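# Set the glass lid level on the saucepan

## Task

Place the glass lid onto the saucepan so that it rests flat and level inside the pan's rim.

## Robot and tools

ROBOT. Two six-joint arms, left_arm and right_arm, each ending in a two-finger parallel gripper. Per arm the joints in column order are: waist, shoulder, elbow, wrist pitch, wrist yaw, wrist roll. After those comes one number for finger opening.

FRAME. All reported positions are in one scene frame, in metres. The origin sits at table-top height, halfway between the two arms' nominal bases. +z points up, +x reaches out over the table, and left_arm is on the +y side. Calibrated bases: left_arm at (-0.032, +0.251, +0.024), right_arm at (-0.029, -0.338, +0.050). Reported hand positions and quaternions (wxyz) may be off by a few centimetres, more at long reach. end_effector_position is the point between the finger pads, about 1 cm short of the tips. The fingers point along the gripper's +z axis and close along its y axis.

THE 14-NUMBER ROW. Every motion uses a flat list of 14 numbers, each in [-1, 1]. Numbers 1-6 are left_arm joint offsets and number 7 is its opening. Numbers 8-13 are right_arm joint offsets and number 14 is its opening. Send all 14 even when one arm stays put; 0 means no change.
- Joint numbers are offsets, not poses. They count from the "Joint targets" line shown before the call, never from the previous row.
- Scale: 1.0 equals 2.224 rad for waist, shoulder and elbow, and 8.485 rad for the three wrist joints.
- Joint ranges in rad: waist -2.618 to 3.054, shoulder 0 to 3.142, elbow 0 to 3.142, wrist pitch -1.571 to 1.571, wrist yaw -1.571 to 1.571, wrist roll -2.094 to 2.094. A call is refused if it reaches more than 0.059 rad beyond a range end. The real stops can differ from these by up to 0.059 rad. A joint pushed past its stop only goes to the stop, and the result may report "joint sent to its limit".
- Opening is an absolute setting: +1 fully open (0.094 m pad gap), -1 fully closed.

TOOLS.
- execute_actions(actions, cameras). actions holds at most one item. An empty list is a LOOK: it returns the state, scene number and pictures. {"rows": [[14 numbers], ...], "steps": n} is an ACT of 3 to 15 steps, each 1/30 s, default 15. Each row fills one step, and the last row repeats if rows run out. {"steps": n} alone is a WAIT of up to 300 steps, counted from the previous result, so your writing time is part of it. Pictures come only on a LOOK or when cameras asks for them.
- move(target, speed, blend, cameras). target is one 14-number row or a list of up to 15 rows. Every row is an offset from the same current Joint targets. All joints of both arms are driven in sync, so the hands trace curves. speed is in rad/s for the joint with the farthest to go: 0.01 to 12.57, default 0.5. It can be one value, or one per target. blend is a corner-rounding radius in rad for lists. Paths run at least 0.5 s and at most 10 s. There is no obstacle avoidance, including between the arms. The result adds a "move:" line with the outcome, e.g. done, off_target, moving, held or fault, plus limits=held if steps were withheld. Finger changes in later list entries are applied only once everything has come to rest. By default a move returns every camera's picture.
- wait(seconds, cameras): lets 0 to 10 s pass without new commands.
- zoom_image(camera, region): camera is cam_head_left or cam_head_right; region is [x0, y0, x1, y1] in pixels, at most 504x504, taken from that camera's latest image.
- read_manual(section): licence texts only.
- finished_scene(scene): scene is the current scene's number.

RESULTS. Joint positions (rad) and Joint velocities (rad/s) come per arm, then the pad gap (m). "within noise" means that arm is essentially still. "Joint targets" is what your next offsets count from. grip_measured uses the same scale as the opening command and may read a few mm wide when empty. A "joint command not followed" line means the clearance check altered some steps. Joint torques follow joint order, positive toward larger angles; the first three wrap at ±28 N m. MOTOR HOT warns of heating.

TIMING. The simulation keeps running while you think. The robot goes on toward the last command until it settles, and the last 3 steps of each action run after its result is returned. Each joint's target is capped at 0.339 rad (big joints) or 2.2 rad (wrist) beyond its measured angle. A target putting the hand over 200 mm away gets scaled back.

GRIPPING. Commanded openings below the touch reading squeeze at the force limit, about 50-64 N per pad. Close slowly on fragile parts. To let go, command well above grip_measured.

AVOID. Anything leaving the table, dropped or released while still moving. Fast impacts and hard presses into objects. Any contact between the two arms, including one gripper closing on the other's fingers. Holding loads or stretched poses for long, which overheats motors and can fold an arm. Pushing endlessly against something: cancel it by commanding targets back past the measured positions. Loose objects may occasionally get a small nudge.

Each tool is called after "Call:" as name([rows], argument=value, ...), one row to a line, values as JSON.

## Session

Call:
execute_actions(actions=[], cameras=["all"])

Call:
zoom_image(camera="cam_head_left", region=[120, 150, 400, 430])

Call:
zoom_image(camera="cam_head_right", region=[120, 150, 400, 430])

Scene clock: 0.00 s of 4200.00 s.
left_arm: end_effector_position=(+0.2905, +0.0431, +0.1846) grip_measured=+1.000 end_effector_quat_wxyz=(+0.409, +0.026, +0.856, -0.315) | right_arm: end_effector_position=(+0.2672, -0.2787, +0.1912) grip_measured=+1.000 end_effector_quat_wxyz=(+0.297, +0.069, +0.935, +0.181)
Joint positions: left_arm=[-0.484 1.223 0.617 0.114 0.168 -0.537 0.094] | right_arm=[0.024 1.094 0.77 -0.587 -0.286 0.274 0.094]
Joint velocities: within noise
Joint torques (N m): no reading
Heat: left arm: 34 °C; right arm: 34 °C.
Joint targets: left_arm=[-0.484 1.212 0.630 0.124 0.167 -0.532] | right_arm=[0.024 1.088 0.775 -0.590 -0.287 0.271]

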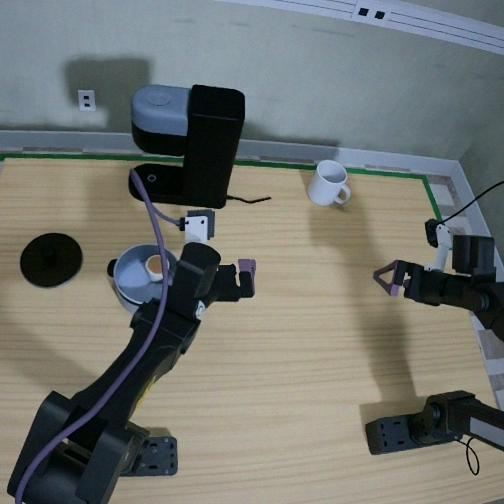

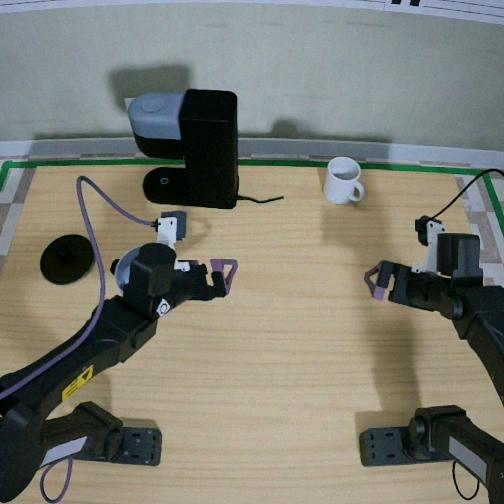

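Scaled by 1.800.

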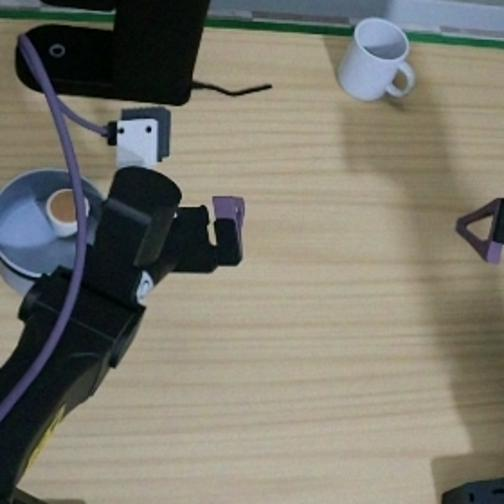

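Scaled by 1.800.

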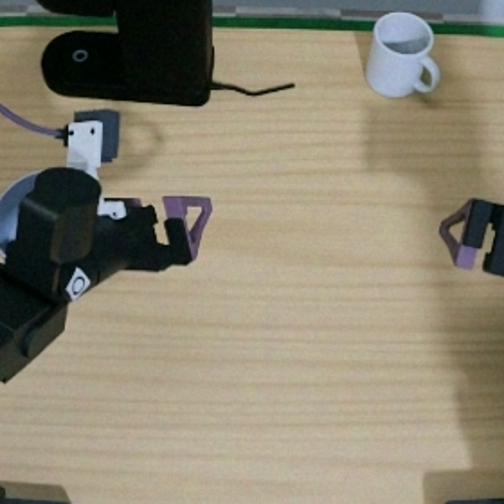

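Call:
move(target=[-0.2,-0.45,-0.1,0.0,0,0,1,0,0,0,0,0,0,1])

Call:
zoom_image(camera="cam_head_left", region=[0, 200, 200, 400])

Call:
zoom_image(camera="cam_head_right", region=[0, 200, 200, 400])

Scene clock: 3.10 s of 4200.00 s.
left_arm: end_effector_position=(+0.0793, +0.0510, +0.3798) grip_measured=+1.000 end_effector_quat_wxyz=(+0.561, +0.183, +0.566, -0.576) | right_arm: end_effector_position=(+0.2672, -0.2787, +0.1912) grip_measured=+1.000 end_effector_quat_wxyz=(+0.297, +0.069, +0.935, +0.181)
Joint positions: left_arm=[-0.924 0.223 0.414 0.109 0.168 -0.537 0.094] | right_arm=[0.024 1.094 0.77 -0.587 -0.286 0.274 0.094]
Joint torques (N m): left_arm=[-0.35 2.35 5.34 1.55 0 0.06] | right_arm=[0.01 -3.28 6.39 1.37 -0.11 -0.05]
Heat: left arm: 34 °C; right arm: 35 °C.
Joint targets: left_arm=[-0.929 0.211 0.407 0.124 0.167 -0.532] | right_arm=[0.024 1.088 0.775 -0.590 -0.287 0.271]
Kept back: nothing.
move: done

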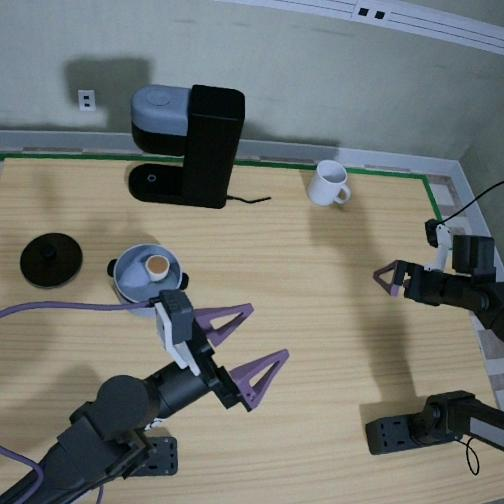

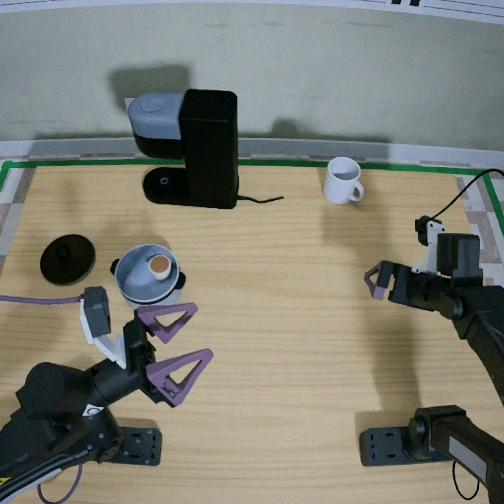

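Scaled by 2.520.

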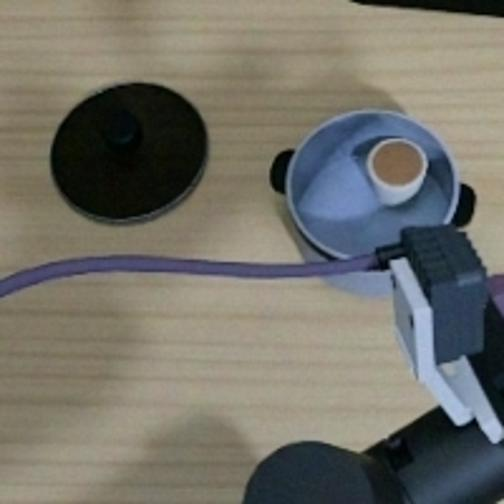

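Scaled by 2.520.

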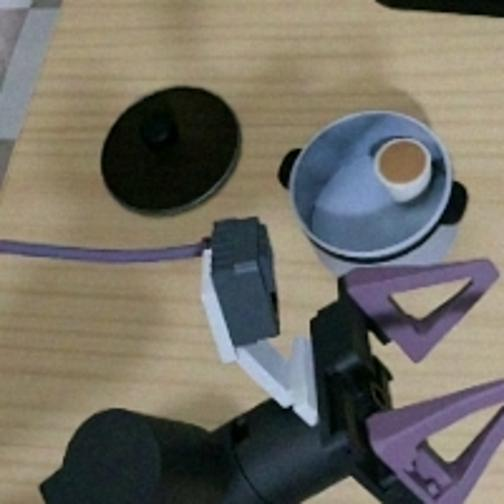

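Call:
move([
  [0.643,0.1,0.1,-0.1047,-0.0197,0.0627,1,0,0,0,0,0,0,1],
  [0.643,0.786,0.569,-0.1047,-0.0197,0.0627,1,0,0,0,0,0,0,1],
], speed=0.8, blend=0.2)

Call:
zoom_image(camera="cam_head_left", region=[0, 180, 200, 380])

Call:
zoom_image(camera="cam_head_right", region=[0, 180, 200, 380])

Scene clock: 8.33 s of 4200.00 s.
left_arm: end_effector_position=(+0.3989, +0.4755, +0.1484) grip_measured=+1.000 end_effector_quat_wxyz=(+0.233, -0.234, +0.943, +0.051) | right_arm: end_effector_position=(+0.2672, -0.2787, +0.1912) grip_measured=+1.000 end_effector_quat_wxyz=(+0.297, +0.069, +0.935, +0.181)
Joint positions: left_arm=[0.495 1.957 1.642 -0.774 0.011 -0.006 0.094] | right_arm=[0.024 1.094 0.77 -0.587 -0.286 0.274 0.094]
Joint velocities: left_arm=[within noise] | right_arm=[0.012 -0.007 -0.012 -0.168 -0.037 0.066 0]
Joint torques (N m): left_arm=[0.29 -11.71 8.54 0.91 -0.11 0.01] | right_arm=[-0.02 -3.29 6.38 1.37 -0.1 -0.05]
Heat: left arm: 35 °C; right arm: 35 °C.
Joint targets: left_arm=[0.501 1.959 1.673 -0.765 -0.001 0.000] | right_arm=[0.024 1.088 0.775 -0.590 -0.287 0.271]
Kept back: nothing.
move: done

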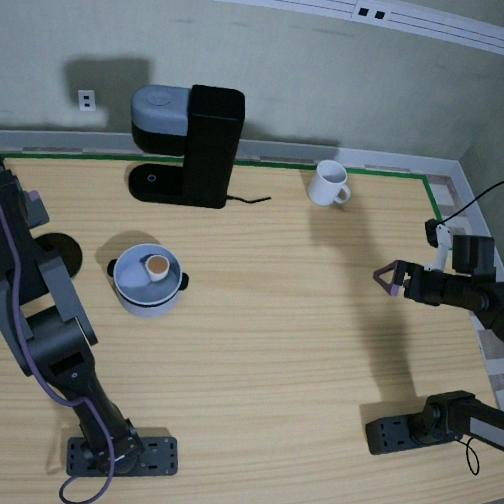

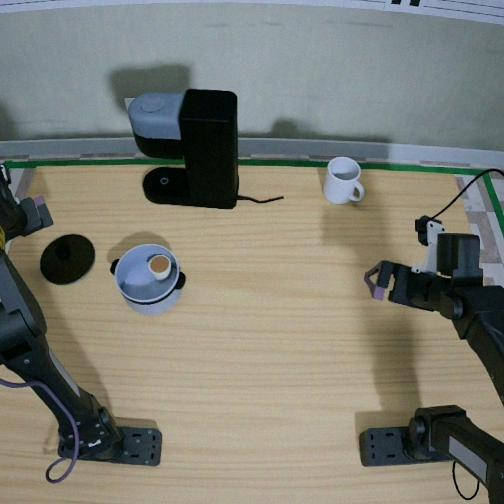

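Scaled by 2.520.

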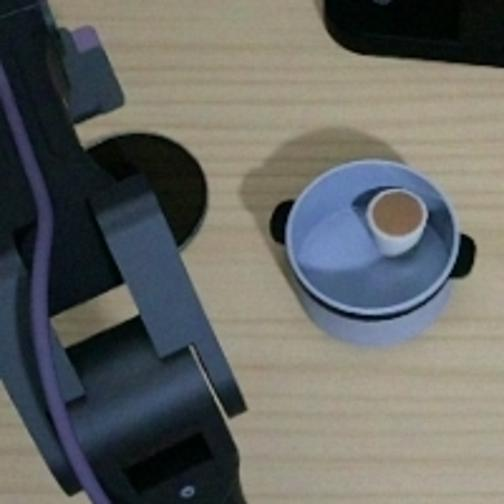

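Scaled by 2.520.

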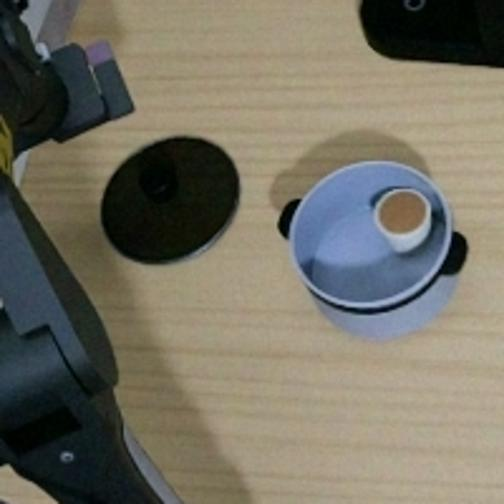

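Call:
move(target=[-0.0656,0,-0.0117,-0.0265,0,0,1,0,0,0,0,0,0,1])

Call:
zoom_image(camera="cam_head_left", region=[0, 180, 140, 320])

Call:
zoom_image(camera="cam_head_right", region=[0, 180, 140, 320])

Scene clock: 10.47 s of 4200.00 s.
left_arm: end_effector_position=(+0.3806, +0.3954, +0.1292) grip_measured=+1.000 end_effector_quat_wxyz=(+0.134, -0.168, +0.976, +0.019) | right_arm: end_effector_position=(+0.2672, -0.2787, +0.1912) grip_measured=+1.000 end_effector_quat_wxyz=(+0.297, +0.069, +0.935, +0.181)
Joint positions: left_arm=[0.35 1.957 1.642 -0.985 0.007 -0.004 0.094] | right_arm=[0.024 1.094 0.77 -0.587 -0.286 0.274 0.094]
Joint torques (N m): left_arm=[0.14 -11.28 5.97 0.45 -0.07 0.05] | right_arm=[-0.03 -3.28 6.38 1.37 -0.11 -0.04]
Heat: left arm: 36 °C; right arm: 36 °C.
Joint targets: left_arm=[0.355 1.959 1.647 -0.989 0.000 0.000] | right_arm=[0.024 1.088 0.775 -0.590 -0.287 0.271]
Kept back: nothing.
move: done

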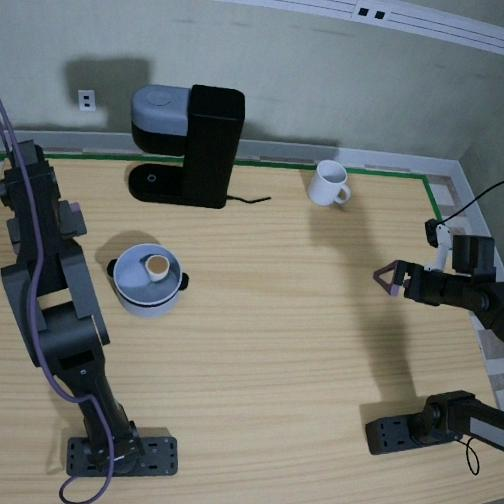

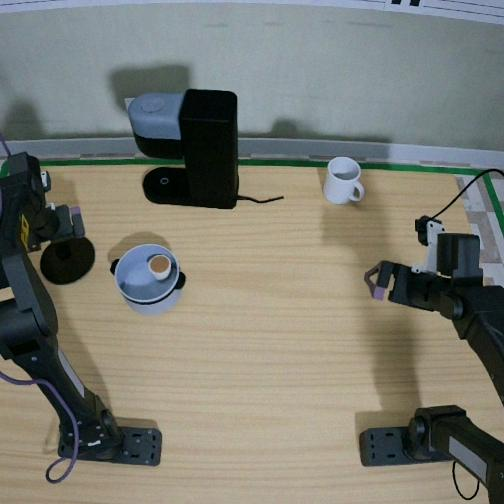

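Scaled by 3.600.

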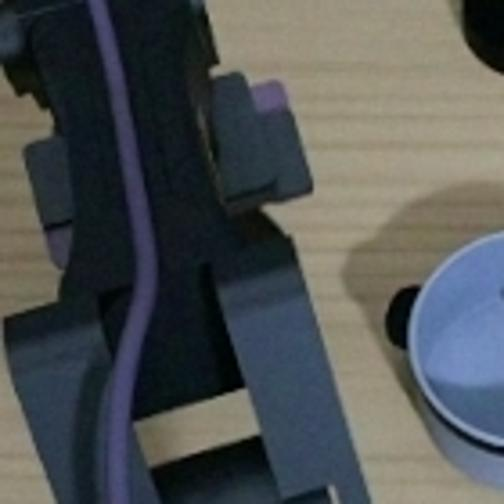

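Scaled by 3.600.

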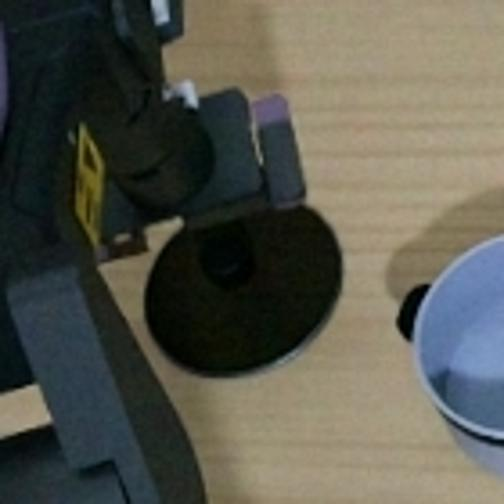

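Call:
move(target=[-0.0013,0.0414,-0.0661,0.0283,0,0,1,0,0,0,0,0,0,1], speed=0.3)

Call:
zoom_image(camera="cam_head_left", region=[0, 180, 140, 320])

Call:
zoom_image(camera="cam_head_right", region=[0, 180, 140, 320])

Scene clock: 12.40 s of 4200.00 s.
left_arm: end_effector_position=(+0.3870, +0.3977, +0.0649) grip_measured=+1.000 end_effector_quat_wxyz=(+0.128, -0.168, +0.977, +0.018) | right_arm: end_effector_position=(+0.2672, -0.2787, +0.1912) grip_measured=+1.000 end_effector_quat_wxyz=(+0.297, +0.069, +0.935, +0.181)
Joint positions: left_arm=[0.35 2.039 1.503 -0.776 0.007 -0.004 0.094] | right_arm=[0.024 1.094 0.77 -0.587 -0.286 0.274 0.094]
Joint torques (N m): left_arm=[0.14 -10.89 5.26 0.74 -0.09 0.05] | right_arm=[-0.01 -3.28 6.39 1.37 -0.1 -0.05]
Heat: left arm: 36 °C; right arm: 36 °C.
Joint targets: left_arm=[0.352 2.051 1.500 -0.749 0.000 0.000] | right_arm=[0.024 1.088 0.775 -0.590 -0.287 0.271]
Kept back: nothing.
move: done

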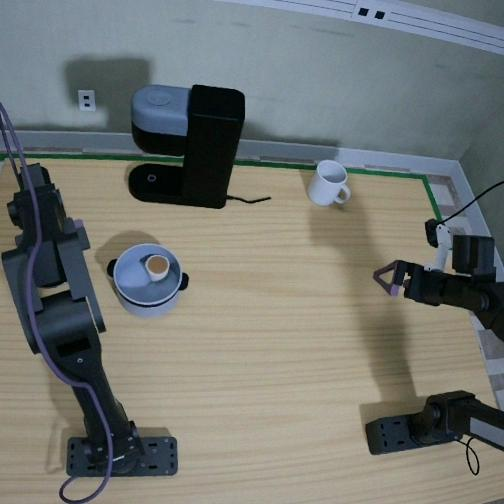

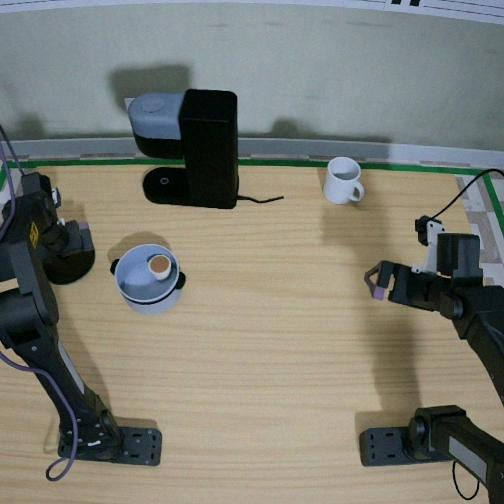

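Scaled by 3.600.

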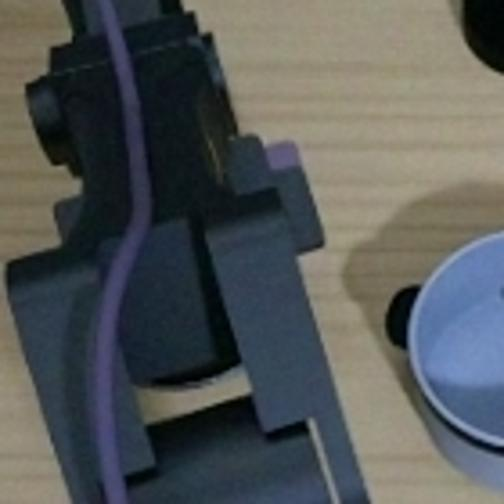

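Scaled by 3.600.

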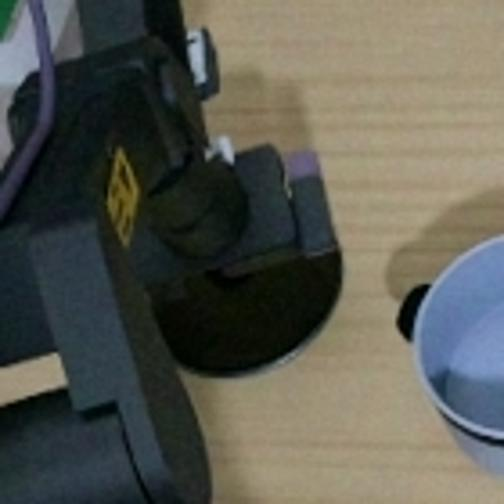

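Call:
move(target=[0.0022,0.036,0.0022,0.0088,0,0,1,0,0,0,0,0,0,1], speed=0.1)

Call:
zoom_image(camera="cam_head_right", region=[0, 180, 140, 320])

Scene clock: 14.00 s of 4200.00 s.
left_arm: end_effector_position=(+0.3973, +0.4014, +0.0377) grip_measured=+1.000 end_effector_quat_wxyz=(+0.128, -0.168, +0.977, +0.019) | right_arm: end_effector_position=(+0.2672, -0.2787, +0.1912) grip_measured=+1.000 end_effector_quat_wxyz=(+0.297, +0.069, +0.935, +0.181)
Joint positions: left_arm=[0.35 2.114 1.503 -0.702 0.006 -0.004 0.094] | right_arm=[0.024 1.094 0.77 -0.587 -0.286 0.274 0.094]
Joint torques (N m): left_arm=[0.39 -10.76 5.48 0.72 -0.1 0] | right_arm=[-0.02 -3.26 6.41 1.37 -0.1 -0.04]
Heat: left arm: 36 °C; right arm: 36 °C.
Joint targets: left_arm=[0.357 2.132 1.505 -0.674 0.000 0.000] | right_arm=[0.024 1.088 0.775 -0.590 -0.287 0.271]
Kept back: nothing.
move: done

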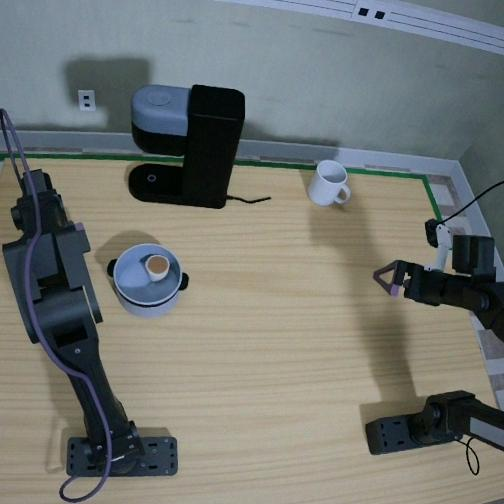

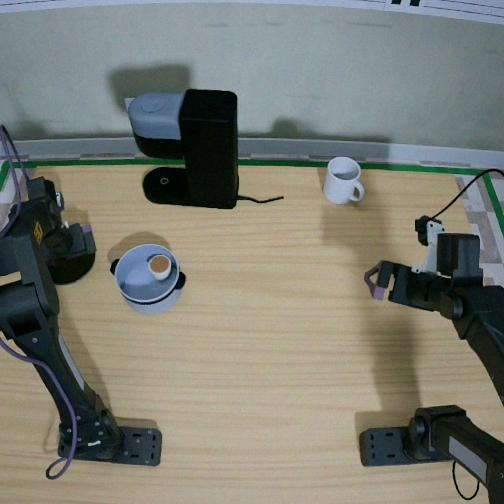

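Scaled by 3.600.

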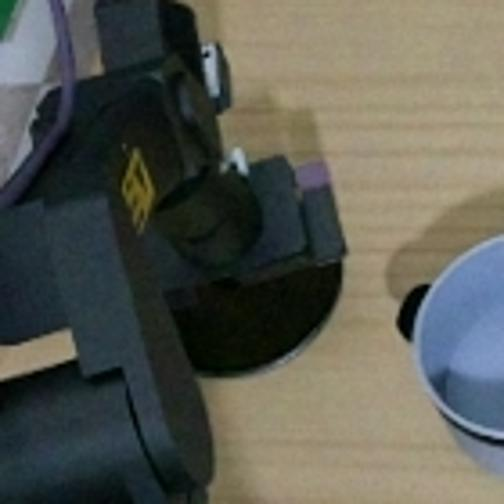

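Call:
move([
  [0,0,0,0,0,0,0.1,0,0,0,0,0,0,1],
  [0,0,0,0,0,0,-0.2,0,0,0,0,0,0,1],
  [0,0,0,0,0,0,-0.4,0,0,0,0,0,0,1],
  [0,0,0,0,0,0,-0.6,0,0,0,0,0,0,1],
  [0,0,0,0,0,0,-0.9,0,0,0,0,0,0,1],
])

Call:
zoom_image(camera="cam_head_right", region=[0, 180, 140, 320])

Scene clock: 16.73 s of 4200.00 s.
left_arm: end_effector_position=(+0.3986, +0.4078, +0.0386) grip_measured=-0.288 end_effector_quat_wxyz=(+0.134, -0.173, +0.975, +0.025) | right_arm: end_effector_position=(+0.2672, -0.2787, +0.1912) grip_measured=+1.000 end_effector_quat_wxyz=(+0.297, +0.069, +0.935, +0.181)
Joint positions: left_arm=[0.359 2.114 1.503 -0.688 -0.004 -0.004 0.033] | right_arm=[0.024 1.094 0.77 -0.587 -0.286 0.274 0.094]
Joint torques (N m): left_arm=[-0.42 -11.1 5.46 0.63 0.02 0.04] | right_arm=[-0.02 -3.26 6.39 1.37 -0.11 -0.05]
Heat: left arm: 37 °C; right arm: 36 °C.
Joint targets: left_arm=[0.357 2.132 1.505 -0.675 0.000 0.000] | right_arm=[0.024 1.088 0.775 -0.590 -0.287 0.271]
Kept back: nothing.
move: done

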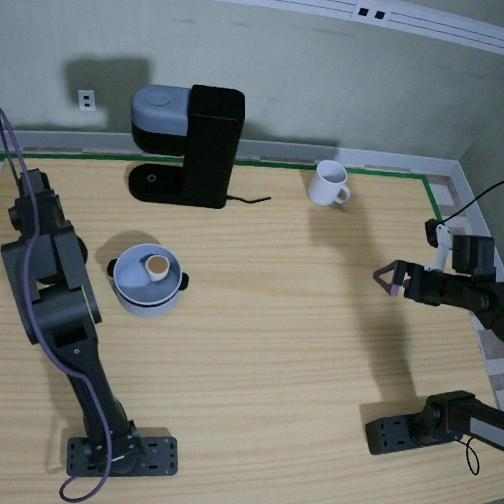

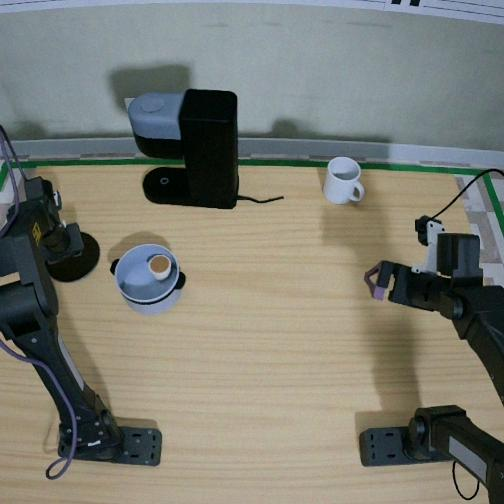

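Scaled by 3.600.

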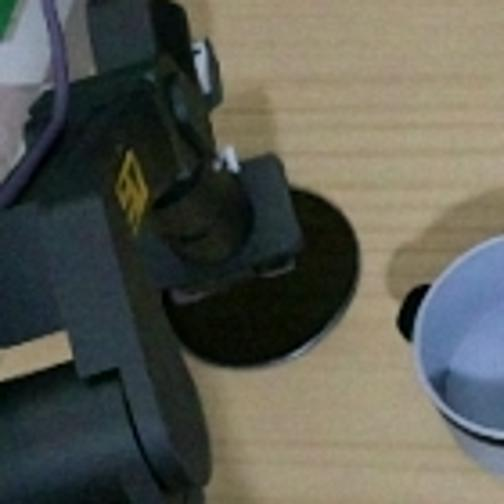

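Call:
move([
  [0,-0.0369,0.195,-0.0606,0,0,-0.9,0,0,0,0,0,0,1],
  [-0.2208,-0.196,-0.0315,-0.0429,0,0,-0.9,0,0,0,0,0,0,1],
], speed=[0.3,0.4], blend=[0.1,0])

Call:
zoom_image(camera="cam_head_left", region=[80, 200, 220, 340])

Call:
zoom_image(camera="cam_head_right", region=[80, 200, 220, 340])

Scene clock: 20.77 s of 4200.00 s.
left_arm: end_effector_position=(+0.3270, +0.1973, +0.1377) grip_measured=-0.288 end_effector_quat_wxyz=(+0.088, +0.073, +0.993, -0.007) | right_arm: end_effector_position=(+0.2672, -0.2787, +0.1912) grip_measured=+1.000 end_effector_quat_wxyz=(+0.297, +0.069, +0.935, +0.181)
Joint positions: left_arm=[-0.138 1.754 1.433 -1.073 0.001 -0.004 0.033] | right_arm=[0.024 1.094 0.77 -0.587 -0.286 0.274 0.094]
Joint torques (N m): left_arm=[0.14 -14.57 5.63 0.76 -0.03 -0.01] | right_arm=[-0.01 -3.28 6.38 1.37 -0.1 -0.04]
Heat: left arm: 39 °C; right arm: 36 °C.
Joint targets: left_arm=[-0.134 1.696 1.435 -1.038 -0.001 0.000] | right_arm=[0.024 1.088 0.775 -0.590 -0.287 0.271]
Kept back: nothing.
move: off_target (left_arm); left_arm: the shoulder is farthest, 0.058 rad from its target

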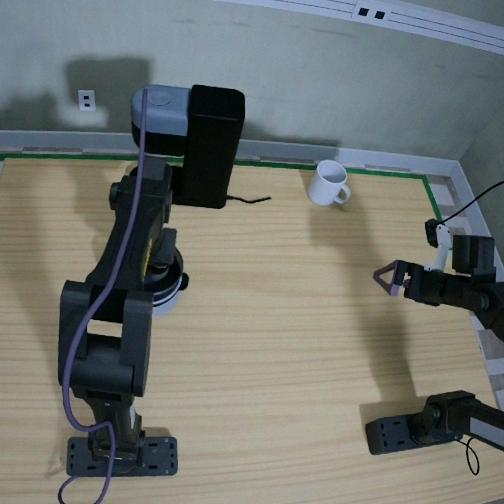

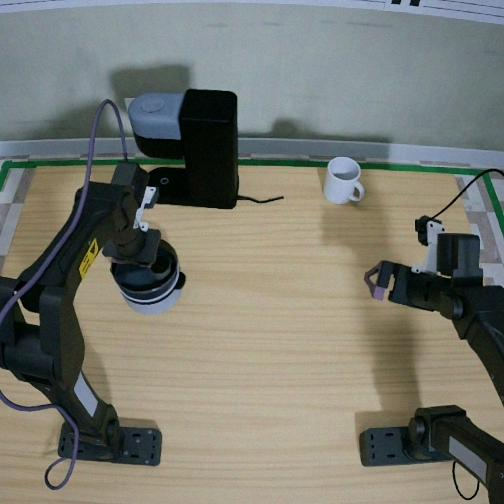

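Scaled by 3.600.

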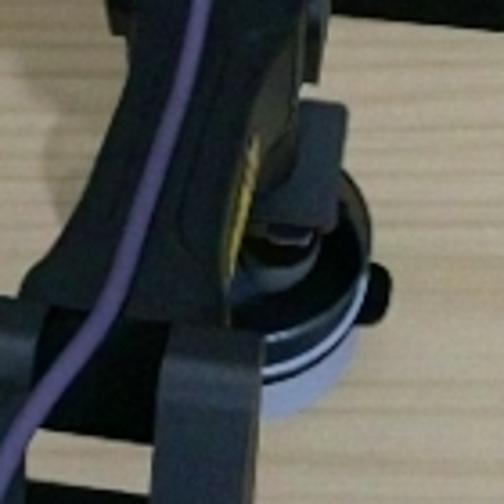

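Scaled by 3.600.

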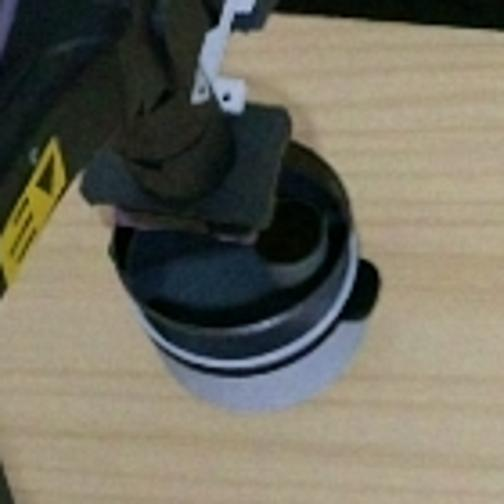

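Call:
move(target=[-0.0022,-0.049,-0.018,0.0025,0,0,-0.9,0,0,0,0,0,0,1], speed=0.2)

Call:
zoom_image(camera="cam_head_left", region=[80, 200, 220, 340])

Call:
zoom_image(camera="cam_head_right", region=[80, 200, 220, 340])

Scene clock: 22.13 s of 4200.00 s.
left_arm: end_effector_position=(+0.3199, +0.1984, +0.1662) grip_measured=-0.288 end_effector_quat_wxyz=(+0.134, +0.072, +0.988, -0.011) | right_arm: end_effector_position=(+0.2672, -0.2787, +0.1912) grip_measured=+1.000 end_effector_quat_wxyz=(+0.297, +0.069, +0.935, +0.181)
Joint positions: left_arm=[-0.138 1.637 1.394 -1.059 0.001 -0.004 0.033] | right_arm=[0.024 1.094 0.77 -0.587 -0.286 0.274 0.094]
Joint torques (N m): left_arm=[-0.44 -12.53 5.65 0.95 0 0] | right_arm=[-0.02 -3.28 6.39 1.37 -0.11 -0.05]
Heat: left arm: 40 °C; right arm: 36 °C.
Joint targets: left_arm=[-0.139 1.587 1.395 -1.017 -0.001 0.000] | right_arm=[0.024 1.088 0.775 -0.590 -0.287 0.271]
Kept back: nothing.
move: off_target (left_arm); left_arm: the shoulder is farthest, 0.050 rad from its target

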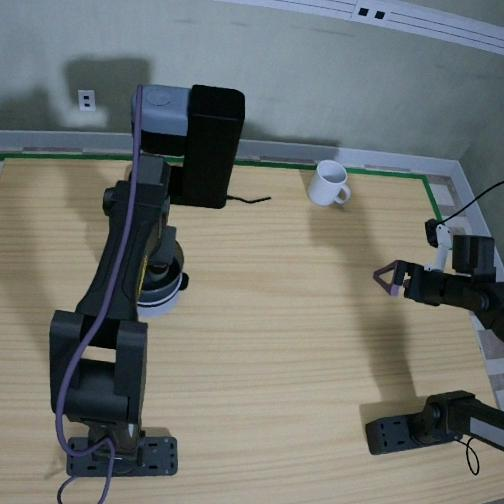

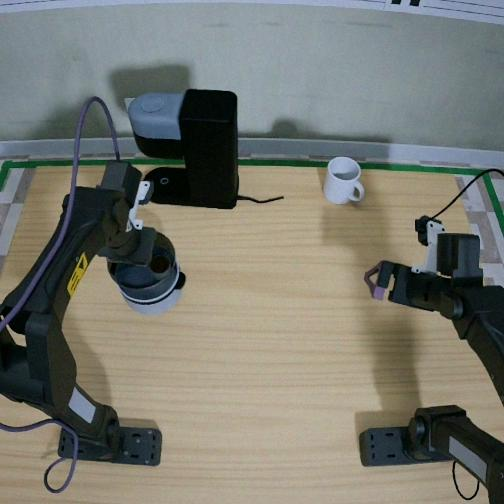

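Scaled by 3.600.

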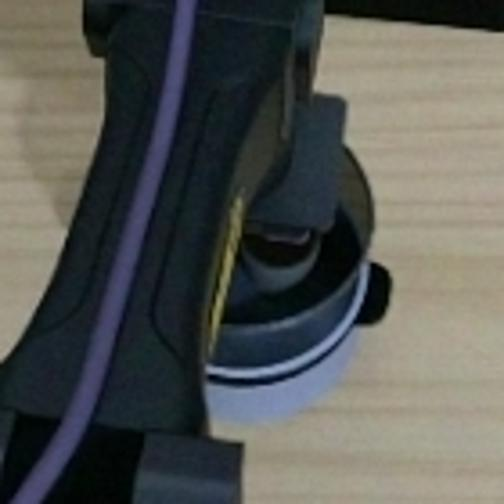

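Scaled by 3.600.

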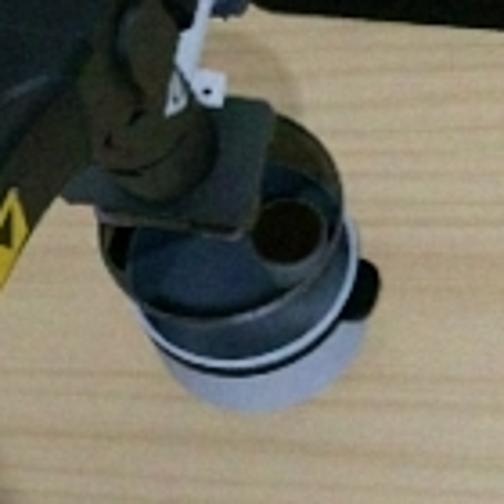

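Call:
move(target=[-0.0061,-0.0112,-0.0589,0.0127,0,0,-0.9,0,0,0,0,0,0,1], speed=0.15)

Call:
zoom_image(camera="cam_head_left", region=[80, 200, 220, 340])

Call:
zoom_image(camera="cam_head_right", region=[80, 200, 220, 340])

Scene clock: 23.83 s of 4200.00 s.
left_arm: end_effector_position=(+0.3108, +0.1965, +0.1368) grip_measured=-0.288 end_effector_quat_wxyz=(+0.130, +0.077, +0.989, -0.011) | right_arm: end_effector_position=(+0.2672, -0.2787, +0.1912) grip_measured=+1.000 end_effector_quat_wxyz=(+0.297, +0.069, +0.935, +0.181)
Joint positions: left_arm=[-0.147 1.619 1.26 -0.951 0.001 -0.004 0.033] | right_arm=[0.024 1.094 0.77 -0.587 -0.286 0.274 0.094]
Joint torques (N m): left_arm=[-0.24 -12.98 5.93 0.93 -0.03 0.04] | right_arm=[-0.01 -3.28 6.39 1.37 -0.11 -0.05]
Heat: left arm: 40 °C; right arm: 36 °C.
Joint targets: left_arm=[-0.153 1.562 1.263 -0.909 -0.001 0.000] | right_arm=[0.024 1.088 0.775 -0.590 -0.287 0.271]
Kept back: nothing.
move: off_target (left_arm); left_arm: the shoulder is farthest, 0.057 rad from its target

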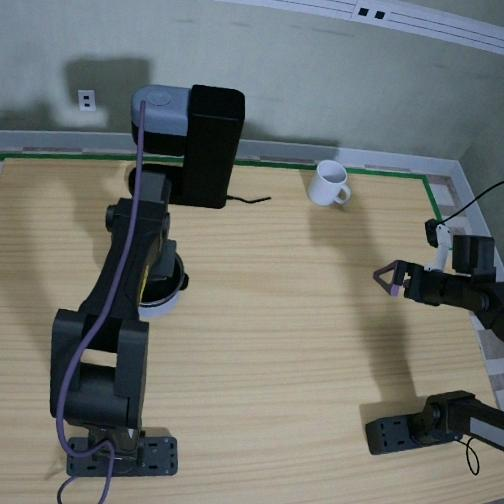

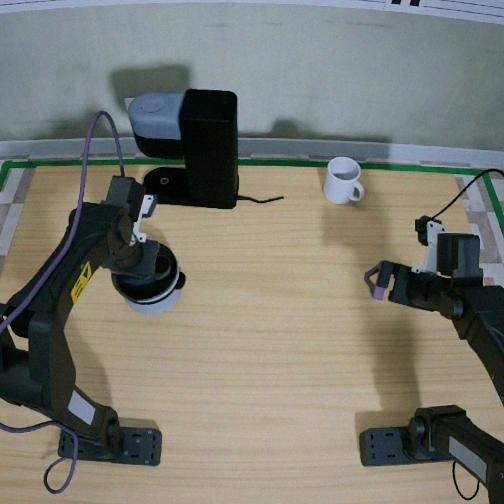

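Scaled by 3.600.

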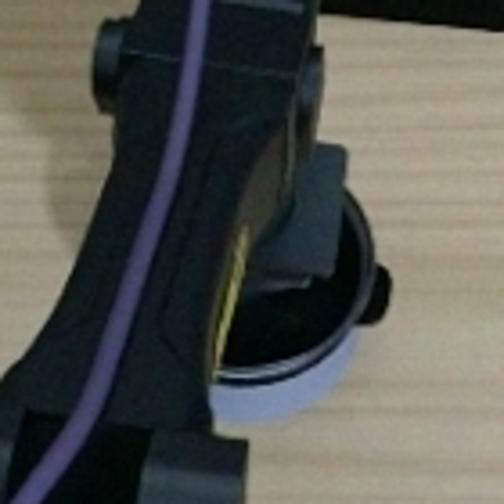

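Scaled by 3.600.

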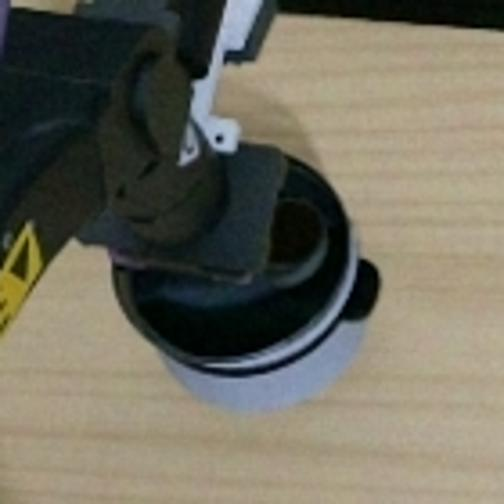

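Call:
move(target=[-0.0045,-0.0009,-0.0405,0.0118,0,0,-0.9,0,0,0,0,0,0,1], speed=0.08)

Call:
zoom_image(camera="cam_head_left", region=[80, 200, 220, 340])

Call:
zoom_image(camera="cam_head_right", region=[80, 200, 220, 340])

Scene clock: 25.90 s of 4200.00 s.
left_arm: end_effector_position=(+0.3089, +0.1934, +0.1161) grip_measured=-0.288 end_effector_quat_wxyz=(+0.135, +0.082, +0.987, -0.012) | right_arm: end_effector_position=(+0.2672, -0.2787, +0.1912) grip_measured=+1.000 end_effector_quat_wxyz=(+0.297, +0.069, +0.935, +0.181)
Joint positions: left_arm=[-0.157 1.616 1.171 -0.853 0.001 -0.004 0.033] | right_arm=[0.024 1.094 0.77 -0.587 -0.286 0.274 0.094]
Joint torques (N m): left_arm=[-0.51 -12.82 5.55 0.94 0.03 0.01] | right_arm=[-0.03 -3.28 6.41 1.37 -0.11 -0.04]
Heat: left arm: 40 °C; right arm: 36 °C.
Joint targets: left_arm=[-0.163 1.560 1.173 -0.809 -0.001 0.000] | right_arm=[0.024 1.088 0.775 -0.590 -0.287 0.271]
Kept back: nothing.
move: off_target (left_arm); left_arm: the shoulder is farthest, 0.056 rad from its target

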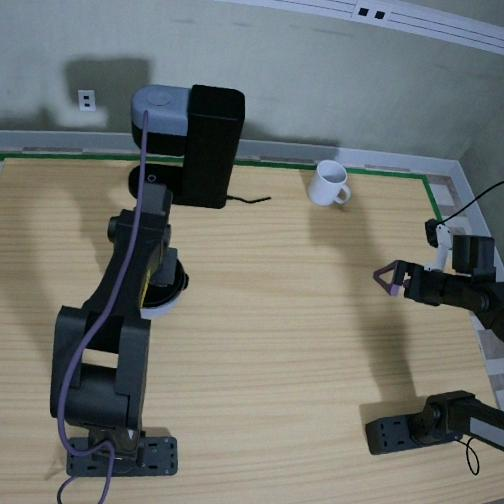

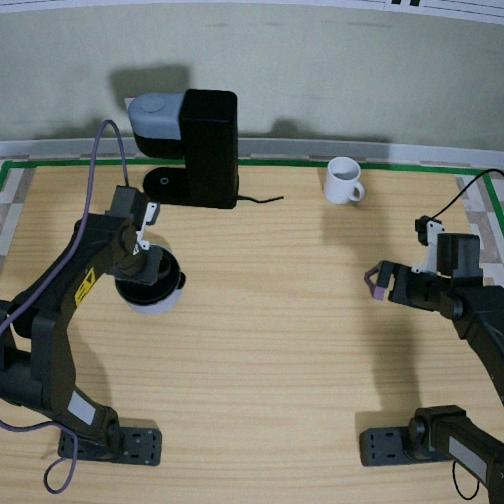

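Scaled by 3.600.

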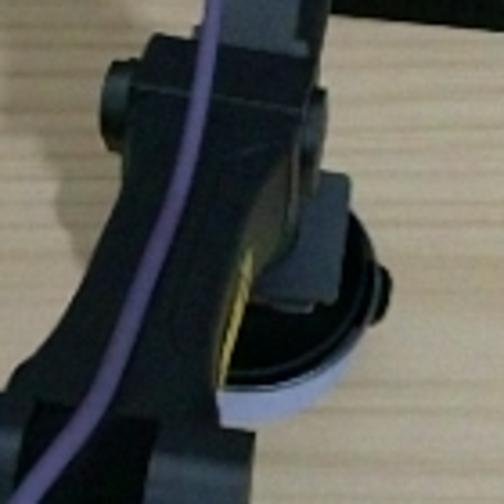

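Scaled by 3.600.

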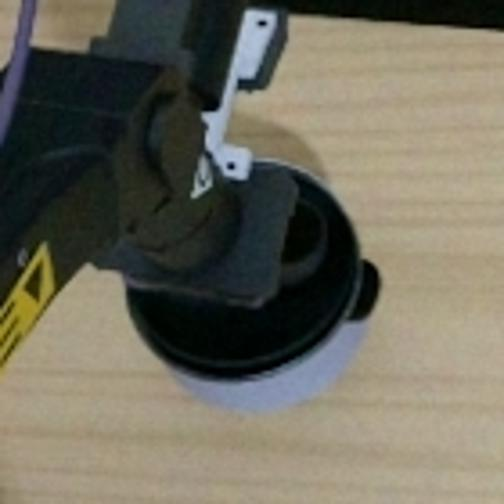

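Call:
zoom_image(camera="cam_head_right", region=[110, 235, 190, 315])

Call:
zoom_image(camera="cam_head_left", region=[125, 245, 195, 315])

Scaled by 6.300.

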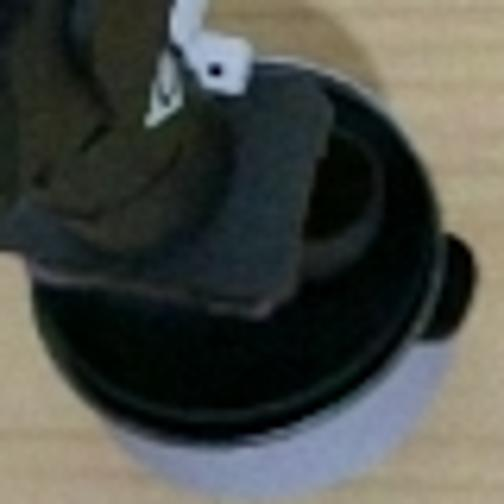

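Scaled by 7.200.

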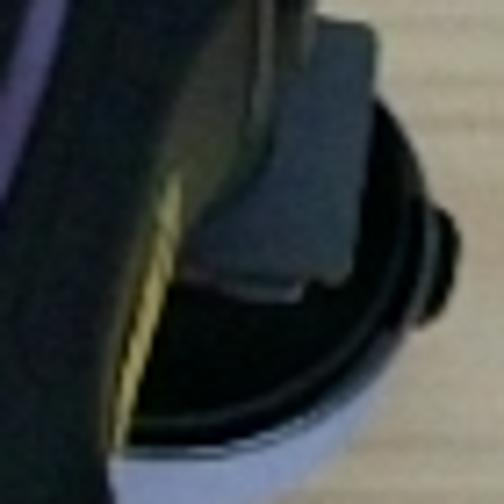

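Call:
move(target=[0.0004,0.0094,-0.0005,0.0025,0,0,-0.9,0,0,0,0,0,0,1], speed=0.05)

Call:
zoom_image(camera="cam_head_right", region=[110, 235, 190, 315])

Call:
zoom_image(camera="cam_head_left", region=[125, 245, 195, 315])

Scene clock: 27.13 s of 4200.00 s.
left_arm: end_effector_position=(+0.3135, +0.1926, +0.1174) grip_measured=-0.288 end_effector_quat_wxyz=(+0.145, +0.082, +0.986, -0.013) | right_arm: end_effector_position=(+0.2672, -0.2787, +0.1912) grip_measured=+1.000 end_effector_quat_wxyz=(+0.297, +0.069, +0.935, +0.181)
Joint positions: left_arm=[-0.157 1.616 1.171 -0.834 0.001 -0.004 0.033] | right_arm=[0.024 1.094 0.77 -0.587 -0.286 0.274 0.094]
Joint torques (N m): left_arm=[-0.42 -10.99 5.85 0.97 0.01 0.04] | right_arm=[-0.01 -3.25 6.39 1.37 -0.1 -0.04]
Heat: left arm: 40 °C; right arm: 37 °C.
Joint targets: left_arm=[-0.162 1.580 1.172 -0.788 -0.001 0.000] | right_arm=[0.024 1.088 0.775 -0.590 -0.287 0.271]
Kept back: nothing.
move: off_target (left_arm); left_arm: the wrist pitch is farthest, 0.046 rad from its target

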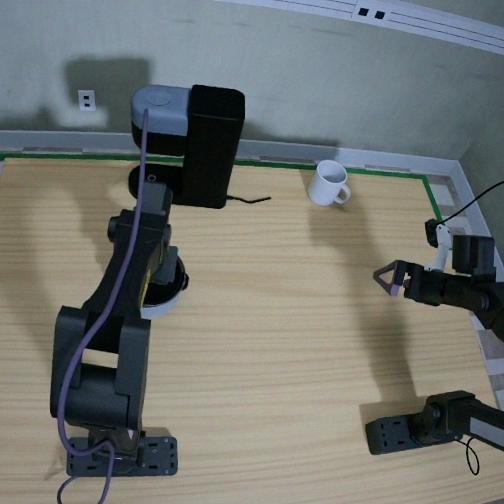

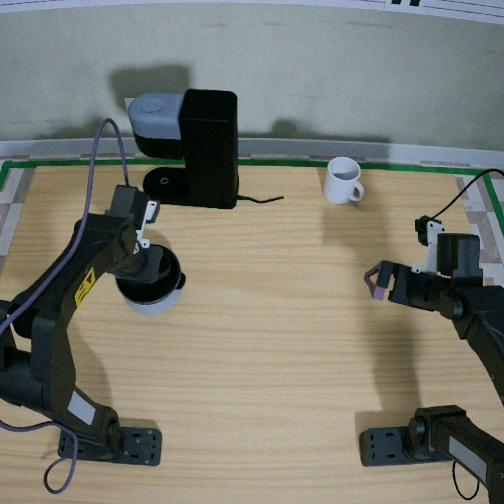

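Scaled by 6.300.

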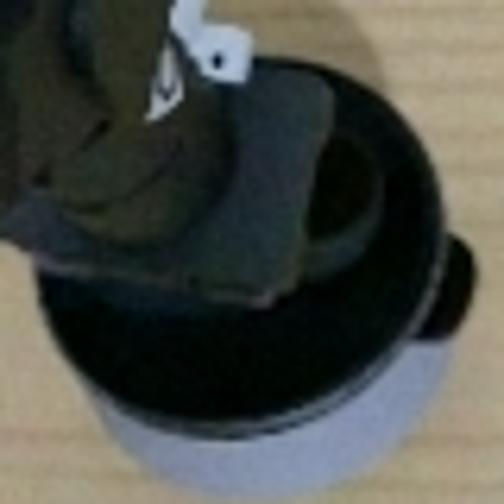

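Scaled by 7.200.

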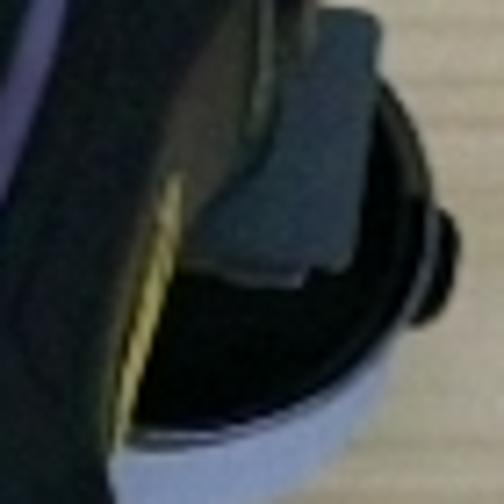

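Call:
move(target=[0,0.013,0,0,0,0,-0.9,0,0,0,0,0,0,1], speed=0.04)

Call:
zoom_image(camera="cam_head_right", region=[110, 235, 190, 315])

Call:
zoom_image(camera="cam_head_left", region=[125, 245, 195, 315])

Scene clock: 28.30 s of 4200.00 s.
left_arm: end_effector_position=(+0.3135, +0.1926, +0.1174) grip_measured=-0.288 end_effector_quat_wxyz=(+0.145, +0.082, +0.986, -0.013) | right_arm: end_effector_position=(+0.2672, -0.2787, +0.1912) grip_measured=+1.000 end_effector_quat_wxyz=(+0.297, +0.069, +0.935, +0.181)
Joint positions: left_arm=[-0.157 1.616 1.171 -0.833 0.001 -0.004 0.033] | right_arm=[0.024 1.094 0.77 -0.587 -0.286 0.274 0.094]
Joint torques (N m): left_arm=[-0.49 -8.24 5.65 1.01 0 0.01] | right_arm=[-0.02 -3.25 6.37 1.36 -0.11 -0.04]
Heat: left arm: 40 °C; right arm: 37 °C.
Joint targets: left_arm=[-0.162 1.609 1.172 -0.788 -0.001 0.000] | right_arm=[0.024 1.088 0.775 -0.590 -0.287 0.271]
Kept back: nothing.
move: off_target (left_arm); left_arm: the wrist pitch is farthest, 0.045 rad from its target

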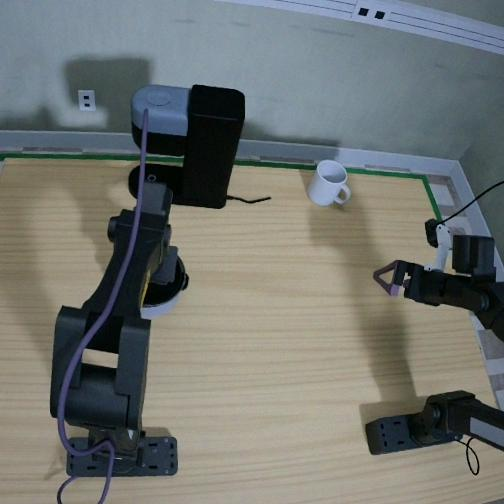

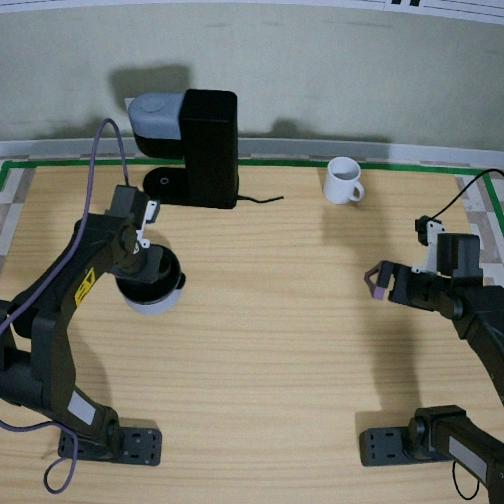

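Scaled by 6.300.

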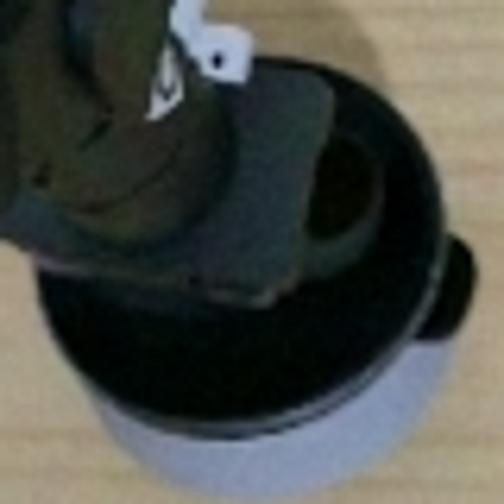

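Scaled by 7.200.

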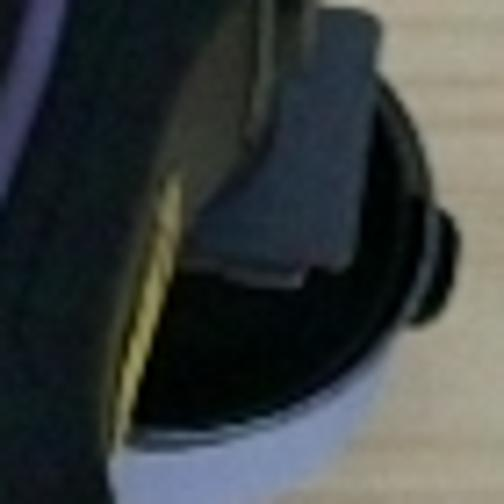

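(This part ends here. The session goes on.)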